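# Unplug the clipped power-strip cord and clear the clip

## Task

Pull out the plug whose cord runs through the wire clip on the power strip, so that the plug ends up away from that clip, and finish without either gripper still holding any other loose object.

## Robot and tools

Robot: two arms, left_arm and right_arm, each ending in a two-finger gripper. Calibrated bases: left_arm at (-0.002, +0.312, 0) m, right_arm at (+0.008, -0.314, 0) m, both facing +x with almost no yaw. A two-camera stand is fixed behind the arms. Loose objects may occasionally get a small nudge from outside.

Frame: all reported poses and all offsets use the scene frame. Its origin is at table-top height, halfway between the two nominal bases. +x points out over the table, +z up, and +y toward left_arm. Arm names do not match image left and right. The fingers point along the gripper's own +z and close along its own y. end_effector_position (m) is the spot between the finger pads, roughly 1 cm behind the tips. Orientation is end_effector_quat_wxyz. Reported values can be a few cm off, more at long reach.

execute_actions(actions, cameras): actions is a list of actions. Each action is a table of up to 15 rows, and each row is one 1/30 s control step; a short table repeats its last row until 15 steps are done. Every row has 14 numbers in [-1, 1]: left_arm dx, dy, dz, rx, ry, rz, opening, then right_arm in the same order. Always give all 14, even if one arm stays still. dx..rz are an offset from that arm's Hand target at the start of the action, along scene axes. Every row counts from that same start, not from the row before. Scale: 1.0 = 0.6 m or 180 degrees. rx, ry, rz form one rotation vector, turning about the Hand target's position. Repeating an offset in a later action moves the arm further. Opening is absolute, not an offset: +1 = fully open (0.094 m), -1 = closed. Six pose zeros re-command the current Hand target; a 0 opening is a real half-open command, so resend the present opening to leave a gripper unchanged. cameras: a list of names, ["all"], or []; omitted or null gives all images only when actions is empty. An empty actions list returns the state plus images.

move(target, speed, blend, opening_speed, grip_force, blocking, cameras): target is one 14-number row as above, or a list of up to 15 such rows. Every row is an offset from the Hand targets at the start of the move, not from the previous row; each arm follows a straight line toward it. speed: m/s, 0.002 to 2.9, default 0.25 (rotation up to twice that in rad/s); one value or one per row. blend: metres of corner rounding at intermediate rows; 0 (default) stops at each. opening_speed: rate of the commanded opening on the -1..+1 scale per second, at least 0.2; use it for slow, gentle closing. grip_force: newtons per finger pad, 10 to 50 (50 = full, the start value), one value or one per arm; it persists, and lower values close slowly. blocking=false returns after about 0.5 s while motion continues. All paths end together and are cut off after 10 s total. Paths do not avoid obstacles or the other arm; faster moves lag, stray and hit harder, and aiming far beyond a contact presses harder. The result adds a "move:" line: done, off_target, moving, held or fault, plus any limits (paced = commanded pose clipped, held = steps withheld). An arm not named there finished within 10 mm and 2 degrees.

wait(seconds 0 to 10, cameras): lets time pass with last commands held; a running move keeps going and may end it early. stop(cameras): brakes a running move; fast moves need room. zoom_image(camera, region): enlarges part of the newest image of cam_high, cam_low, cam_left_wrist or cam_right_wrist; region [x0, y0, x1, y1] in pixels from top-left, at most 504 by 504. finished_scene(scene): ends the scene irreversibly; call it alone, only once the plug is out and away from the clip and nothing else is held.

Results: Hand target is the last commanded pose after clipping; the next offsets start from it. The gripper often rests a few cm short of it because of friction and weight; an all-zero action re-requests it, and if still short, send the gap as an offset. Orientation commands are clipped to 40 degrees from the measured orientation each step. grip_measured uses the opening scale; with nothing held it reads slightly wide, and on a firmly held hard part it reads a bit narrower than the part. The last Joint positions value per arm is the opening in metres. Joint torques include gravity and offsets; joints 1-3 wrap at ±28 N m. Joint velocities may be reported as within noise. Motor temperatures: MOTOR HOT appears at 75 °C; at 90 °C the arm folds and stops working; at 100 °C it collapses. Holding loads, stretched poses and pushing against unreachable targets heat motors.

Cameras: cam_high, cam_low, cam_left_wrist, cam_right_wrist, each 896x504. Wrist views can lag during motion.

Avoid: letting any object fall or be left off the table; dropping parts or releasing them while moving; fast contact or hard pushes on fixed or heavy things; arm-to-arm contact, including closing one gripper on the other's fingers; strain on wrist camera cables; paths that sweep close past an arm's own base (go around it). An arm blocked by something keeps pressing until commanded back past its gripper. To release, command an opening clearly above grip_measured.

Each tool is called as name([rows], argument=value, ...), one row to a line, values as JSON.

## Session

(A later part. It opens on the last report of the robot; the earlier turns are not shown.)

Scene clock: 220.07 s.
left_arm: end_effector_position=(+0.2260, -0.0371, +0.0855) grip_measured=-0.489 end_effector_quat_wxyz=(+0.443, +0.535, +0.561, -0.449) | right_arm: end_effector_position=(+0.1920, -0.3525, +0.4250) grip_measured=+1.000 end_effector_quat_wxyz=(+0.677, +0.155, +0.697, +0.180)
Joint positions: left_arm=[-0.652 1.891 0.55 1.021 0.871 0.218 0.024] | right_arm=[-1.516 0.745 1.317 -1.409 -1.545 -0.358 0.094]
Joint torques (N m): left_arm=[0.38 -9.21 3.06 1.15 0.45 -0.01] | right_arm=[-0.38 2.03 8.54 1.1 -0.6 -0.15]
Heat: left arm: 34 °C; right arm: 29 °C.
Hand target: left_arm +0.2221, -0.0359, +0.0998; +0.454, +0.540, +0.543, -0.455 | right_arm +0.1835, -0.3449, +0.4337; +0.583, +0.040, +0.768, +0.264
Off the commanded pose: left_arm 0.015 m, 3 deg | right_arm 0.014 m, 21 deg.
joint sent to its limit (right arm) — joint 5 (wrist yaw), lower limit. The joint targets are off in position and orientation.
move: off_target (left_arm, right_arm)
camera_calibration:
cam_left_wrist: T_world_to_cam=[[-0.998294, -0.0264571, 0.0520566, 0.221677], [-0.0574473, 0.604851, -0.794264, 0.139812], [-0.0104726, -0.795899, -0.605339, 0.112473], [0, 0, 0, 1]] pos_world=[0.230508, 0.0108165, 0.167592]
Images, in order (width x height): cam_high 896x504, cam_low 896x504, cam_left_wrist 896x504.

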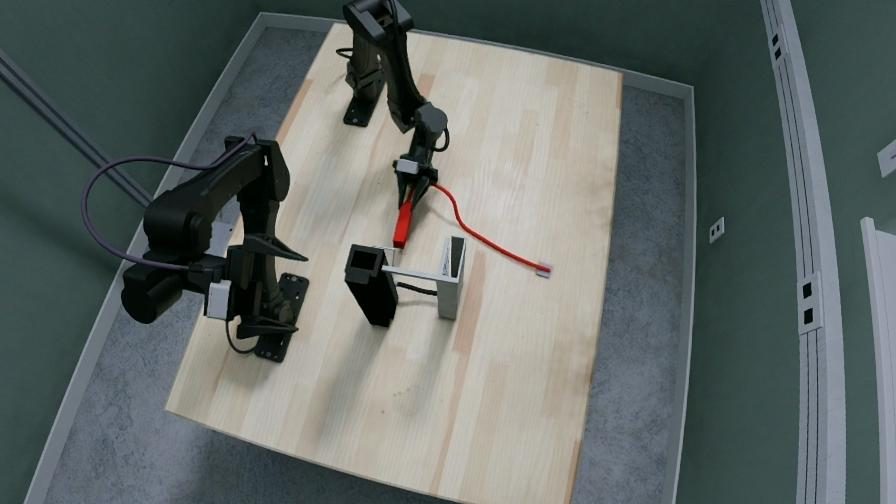

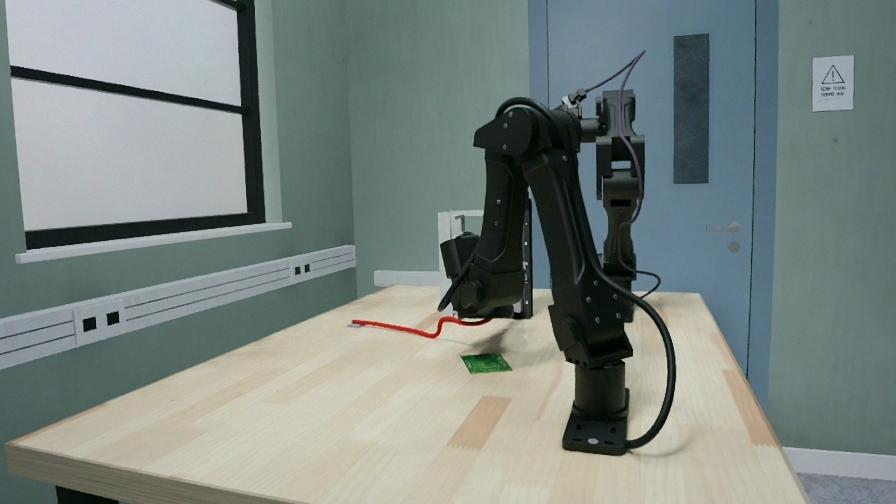

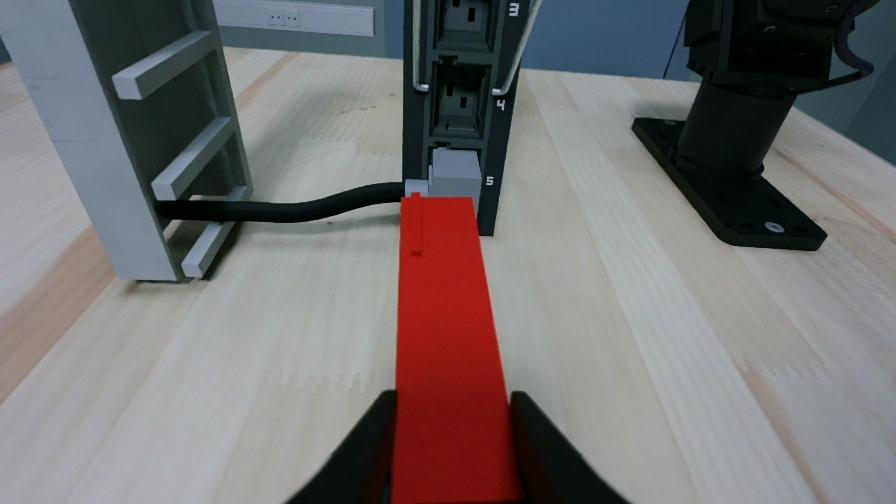

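move(target=[0,0,-0.08,0,0,0,-1,0,0,0,0,0,0,1], speed=0.12, cameras=["cam_low","cam_left_wrist"])

zoom_image(camera="cam_low", region=[400, 230, 580, 390])

Scene clock: 224.47 s.
left_arm: end_effector_position=(+0.2247, -0.0369, +0.0498) grip_measured=-0.489 end_effector_quat_wxyz=(+0.453, +0.540, +0.550, -0.448) | right_arm: end_effector_position=(+0.1920, -0.3525, +0.4250) grip_measured=+1.000 end_effector_quat_wxyz=(+0.677, +0.155, +0.697, +0.180)
Joint positions: left_arm=[-0.652 2.087 0.537 1.25 0.876 0.229 0.024] | right_arm=[-1.516 0.745 1.317 -1.409 -1.545 -0.358 0.094]
Joint torques (N m): left_arm=[0.4 -6.43 2.22 1.3 0.4 -0.1] | right_arm=[-0.42 2.02 8.46 1.08 -0.62 -0.15]
Heat: left arm: 35 °C; right arm: 29 °C.
Hand target: left_arm +0.2221, -0.0359, +0.0518; +0.454, +0.540, +0.543, -0.455 | right_arm +0.1835, -0.3449, +0.4337; +0.583, +0.040, +0.768, +0.264
Off the commanded pose: left_arm 0.003 m, 1 deg | right_arm 0.014 m, 21 deg.
joint sent to its limit (right arm) — joint 5 (wrist yaw), lower limit. The joint targets are off in position and orientation.
move: off_target (right_arm)
camera_calibration:
cam_left_wrist: T_world_to_cam=[[-0.999489, -0.0186534, 0.0259524, 0.224057], [-0.0319578, 0.594069, -0.803779, 0.105458], [-0.000424333, -0.804198, -0.594362, 0.0879775], [0, 0, 0, 1]] pos_world=[0.22735, 0.0122813, 0.131241]
Images, in order (width x height): cam_low 896x504, cam_left_wrist 896x504.

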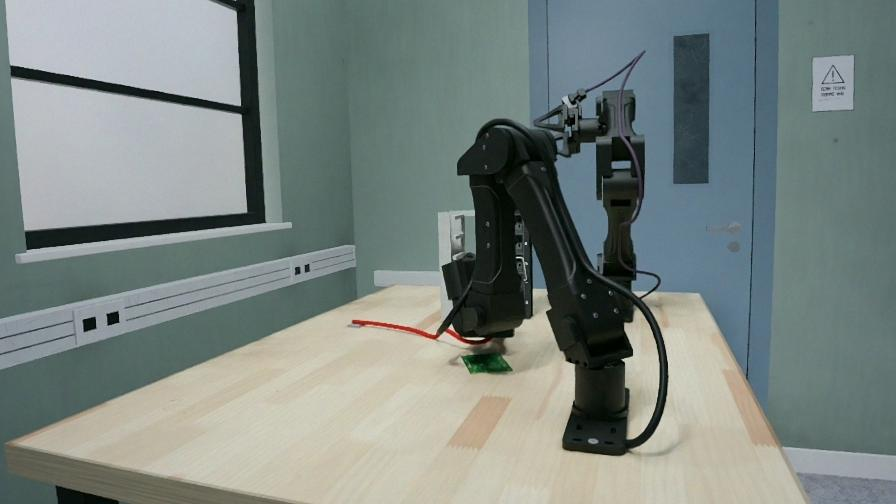

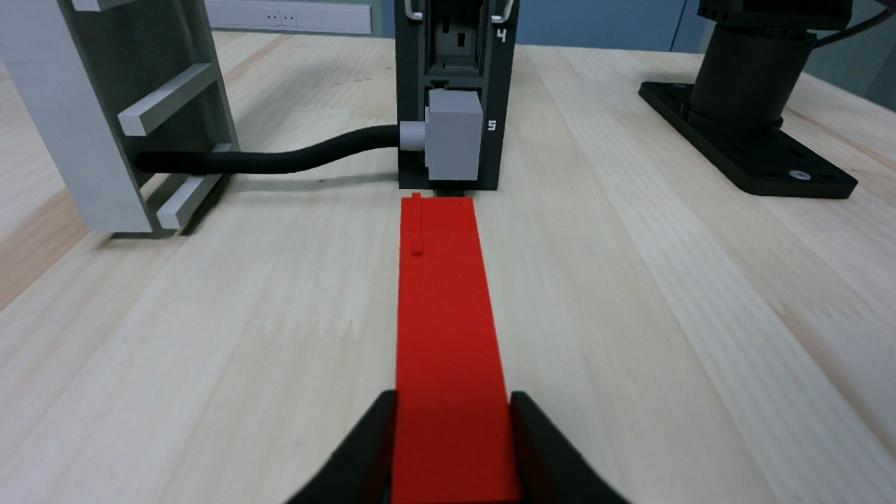

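Scaled by 2.800 from the camera's 896x504 image, which has a finer 1280x720 frame.

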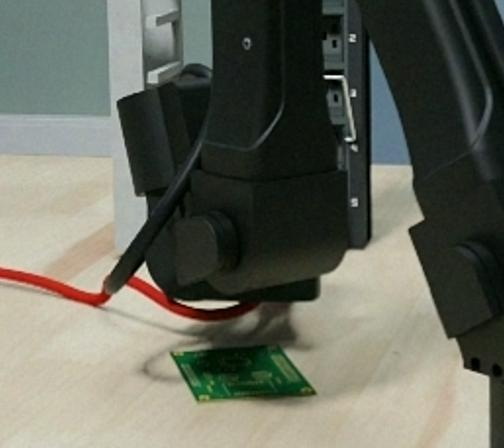

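move(target=[0,0,-0.03,0,0,0,-1,0,0,0,0,0,0,1], speed=0.06, cameras=["cam_low","cam_left_wrist"])

zoom_image(camera="cam_low", region=[400, 230, 580, 390])

Scene clock: 229.93 s.
left_arm: end_effector_position=(+0.2218, -0.0368, +0.0390) grip_measured=-0.489 end_effector_quat_wxyz=(+0.462, +0.543, +0.536, -0.451) | right_arm: end_effector_position=(+0.1920, -0.3525, +0.4250) grip_measured=+1.000 end_effector_quat_wxyz=(+0.677, +0.155, +0.697, +0.180)
Joint positions: left_arm=[-0.652 2.175 0.537 1.37 0.891 0.227 0.024] | right_arm=[-1.516 0.745 1.317 -1.409 -1.545 -0.358 0.094]
Joint torques (N m): left_arm=[0.43 -5.98 2.51 1.03 0.22 -0.11] | right_arm=[-0.4 2.06 8.51 1.1 -0.62 -0.13]
Heat: left arm: 34 °C; right arm: 29 °C.
Hand target: left_arm +0.2220, -0.0359, +0.0338; +0.454, +0.540, +0.543, -0.456 | right_arm +0.1835, -0.3449, +0.4337; +0.583, +0.040, +0.768, +0.264
Off the commanded pose: left_arm 0.005 m, 1 deg | right_arm 0.014 m, 21 deg.
joint sent to its limit (right arm) — joint 5 (wrist yaw), lower limit. The joint targets are off in position and orientation.
move: off_target (right_arm)
camera_calibration:
cam_left_wrist: T_world_to_cam=[[-0.999978, -0.00437914, 0.00495501, 0.222941], [-0.00657249, 0.57558, -0.817719, 0.090888], [0.000728907, -0.817734, -0.575596, 0.0800478], [0, 0, 0, 1]] pos_world=[0.223475, 0.0141208, 0.119291]
Images, in order (width x height): cam_low 896x504, cam_left_wrist 896x504.

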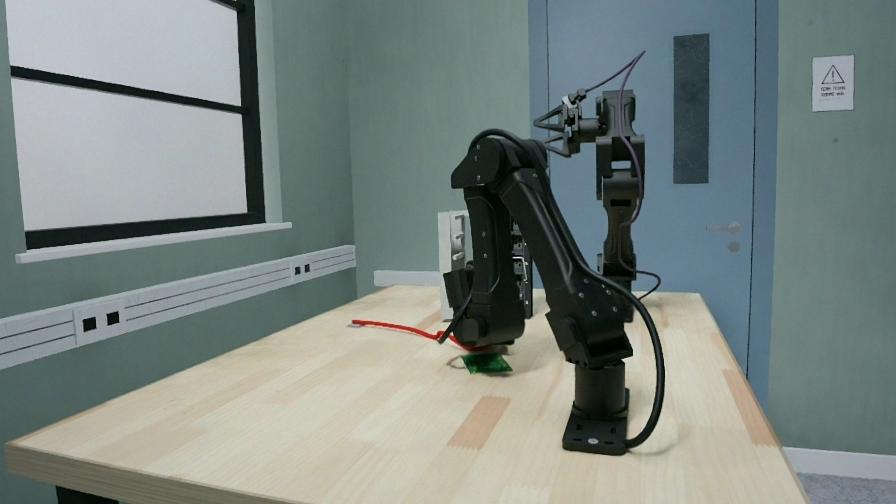

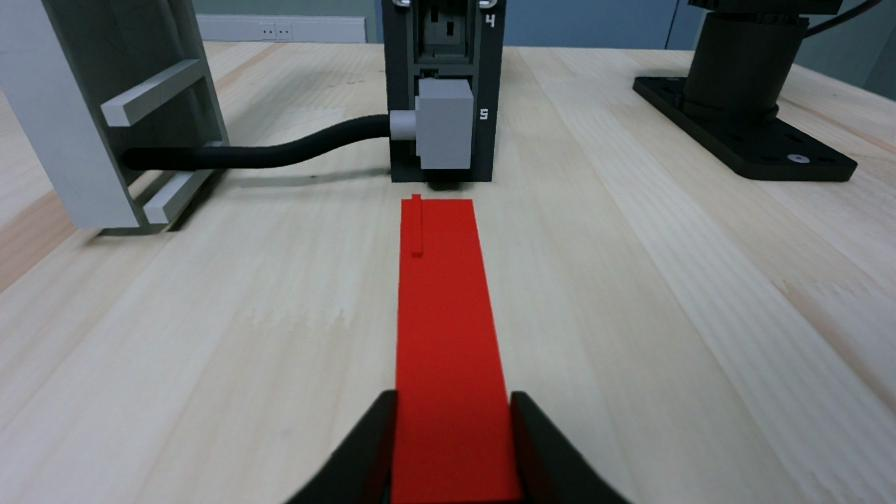

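Scaled by 2.800 from the camera's 896x504 image, which has a finer 1280x720 frame.

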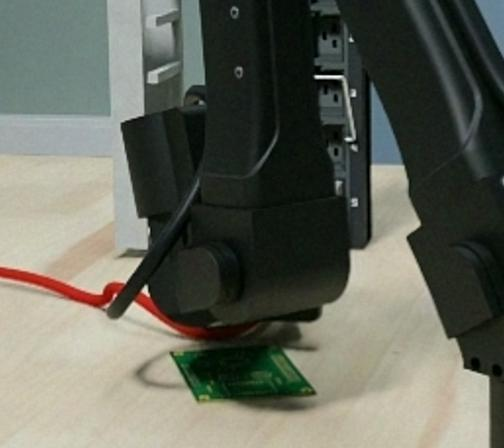

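move(target=[0,0,-0.02,0,0,0,-1,0,0,0,0,0,0,1], speed=0.05)

Scene clock: 234.23 s.
left_arm: end_effector_position=(+0.2216, -0.0370, +0.0378) grip_measured=-0.489 end_effector_quat_wxyz=(+0.464, +0.546, +0.526, -0.458) | right_arm: end_effector_position=(+0.1920, -0.3525, +0.4250) grip_measured=+1.000 end_effector_quat_wxyz=(+0.677, +0.155, +0.697, +0.180)
Joint positions: left_arm=[-0.645 2.202 0.549 1.403 0.917 0.226 0.024] | right_arm=[-1.516 0.745 1.317 -1.409 -1.545 -0.358 0.094]
Joint torques (N m): left_arm=[-0.13 -3.69 2.11 1.17 -0.07 -0.07] | right_arm=[-0.4 2.1 8.54 1.1 -0.63 -0.14]
Heat: left arm: 35 °C; right arm: 29 °C.
Hand target: left_arm +0.2220, -0.0359, +0.0217; +0.454, +0.540, +0.543, -0.456 | right_arm +0.1835, -0.3449, +0.4337; +0.583, +0.040, +0.768, +0.264
Off the commanded pose: left_arm 0.016 m, 2 deg | right_arm 0.014 m, 21 deg.
joint sent to its limit (right arm) — joint 5 (wrist yaw), lower limit. The joint targets are off in position and orientation.
move: off_target (left_arm, right_arm)

move([
  [0,0,0.015,0,0,0,-0.489,0,0,0,0,0,0,1],
  [0,0,0.018,0,0,0,0.2,0,0,0,0,0,0,1],
  [0,0.1,0.07,0,0,0,0.2,0,0,0,0,0,0,1],
  [0,0.22,0.25,0,0,0,0.2,0,0,0,0,0,0,1],
], speed=[0.1,0.1,0.15,0.3], blend=[0.005,0,0.02,0], opening_speed=1.0, cameras=["cam_high","cam_low","cam_left_wrist"])

Scene clock: 243.00 s.
left_arm: end_effector_position=(+0.2170, +0.0971, +0.1592) grip_measured=+0.198 end_effector_quat_wxyz=(+0.444, +0.533, +0.555, -0.459) | right_arm: end_effector_position=(+0.1920, -0.3525, +0.4250) grip_measured=+1.000 end_effector_quat_wxyz=(+0.677, +0.155, +0.697, +0.180)
Joint positions: left_arm=[-0.17 1.337 0.547 -0.025 1.314 0.761 0.056] | right_arm=[-1.516 0.745 1.317 -1.409 -1.545 -0.358 0.094]
Joint torques (N m): left_arm=[0.18 -4 8.73 0.56 0.59 0.01] | right_arm=[-0.35 2.11 8.59 1.1 -0.62 -0.14]
Heat: left arm: 34 °C; right arm: 29 °C.
Hand target: left_arm +0.2220, +0.0961, +0.1717; +0.454, +0.540, +0.543, -0.456 | right_arm +0.1835, -0.3449, +0.4337; +0.583, +0.040, +0.768, +0.264
Off the commanded pose: left_arm 0.014 m, 2 deg | right_arm 0.014 m, 21 deg.
joint sent to its limit (right arm) — joint 5 (wrist yaw), lower limit. The joint targets are off in position and orientation.
move: off_target (left_arm, right_arm); blend cut to 0 m at target 1
camera_calibration:
cam_left_wrist: T_world_to_cam=[[-0.998206, -0.0127002, 0.0585159, 0.209982], [-0.0547053, 0.59077, -0.804983, 0.119107], [-0.024346, -0.80674, -0.590405, 0.265591], [0, 0, 0, 1]] pos_world=[0.222587, 0.146565, 0.240398]
Images, in order (width x height): cam_high 896x504, cam_low 896x504, cam_left_wrist 896x504.

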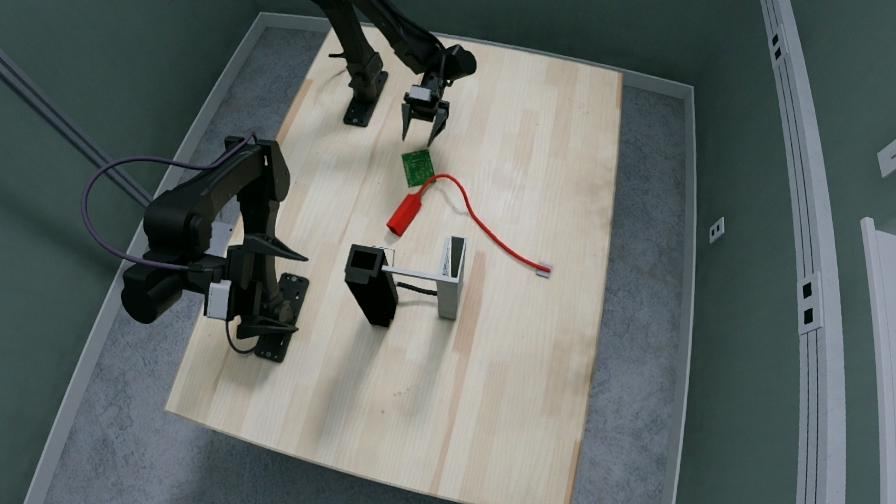

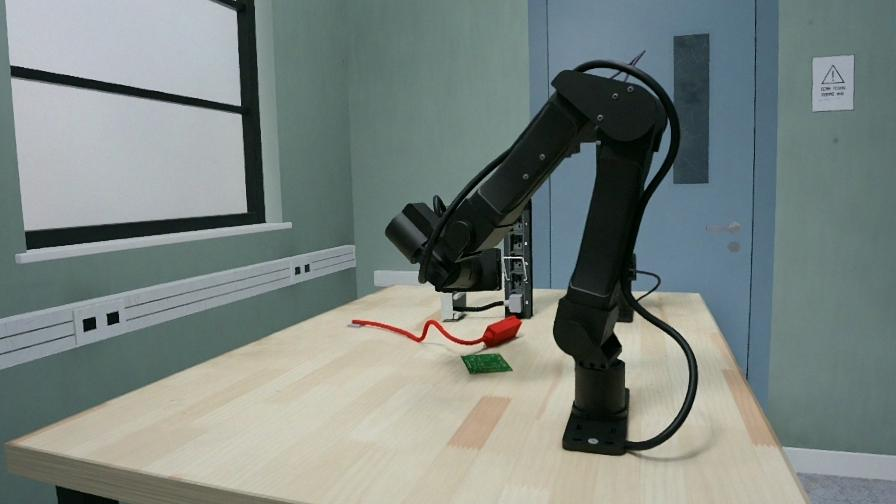

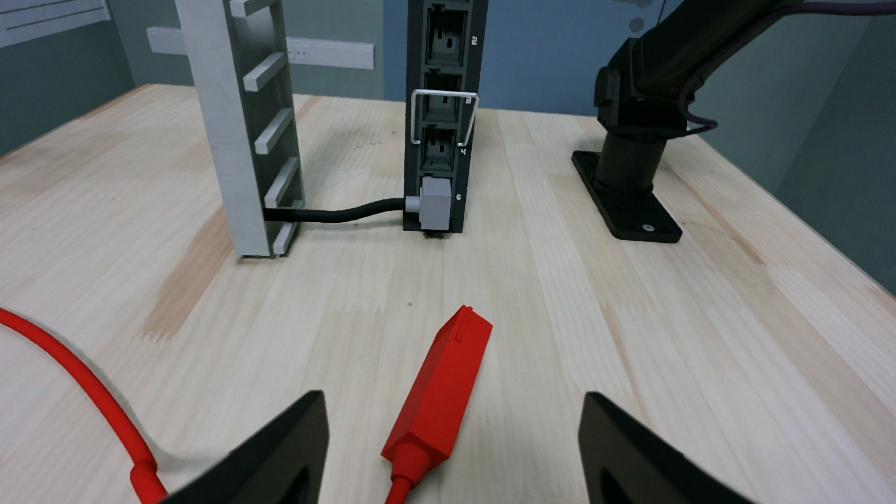

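Done; plug clear.

finished_scene(scene=2)

The scene is finished: the task was done.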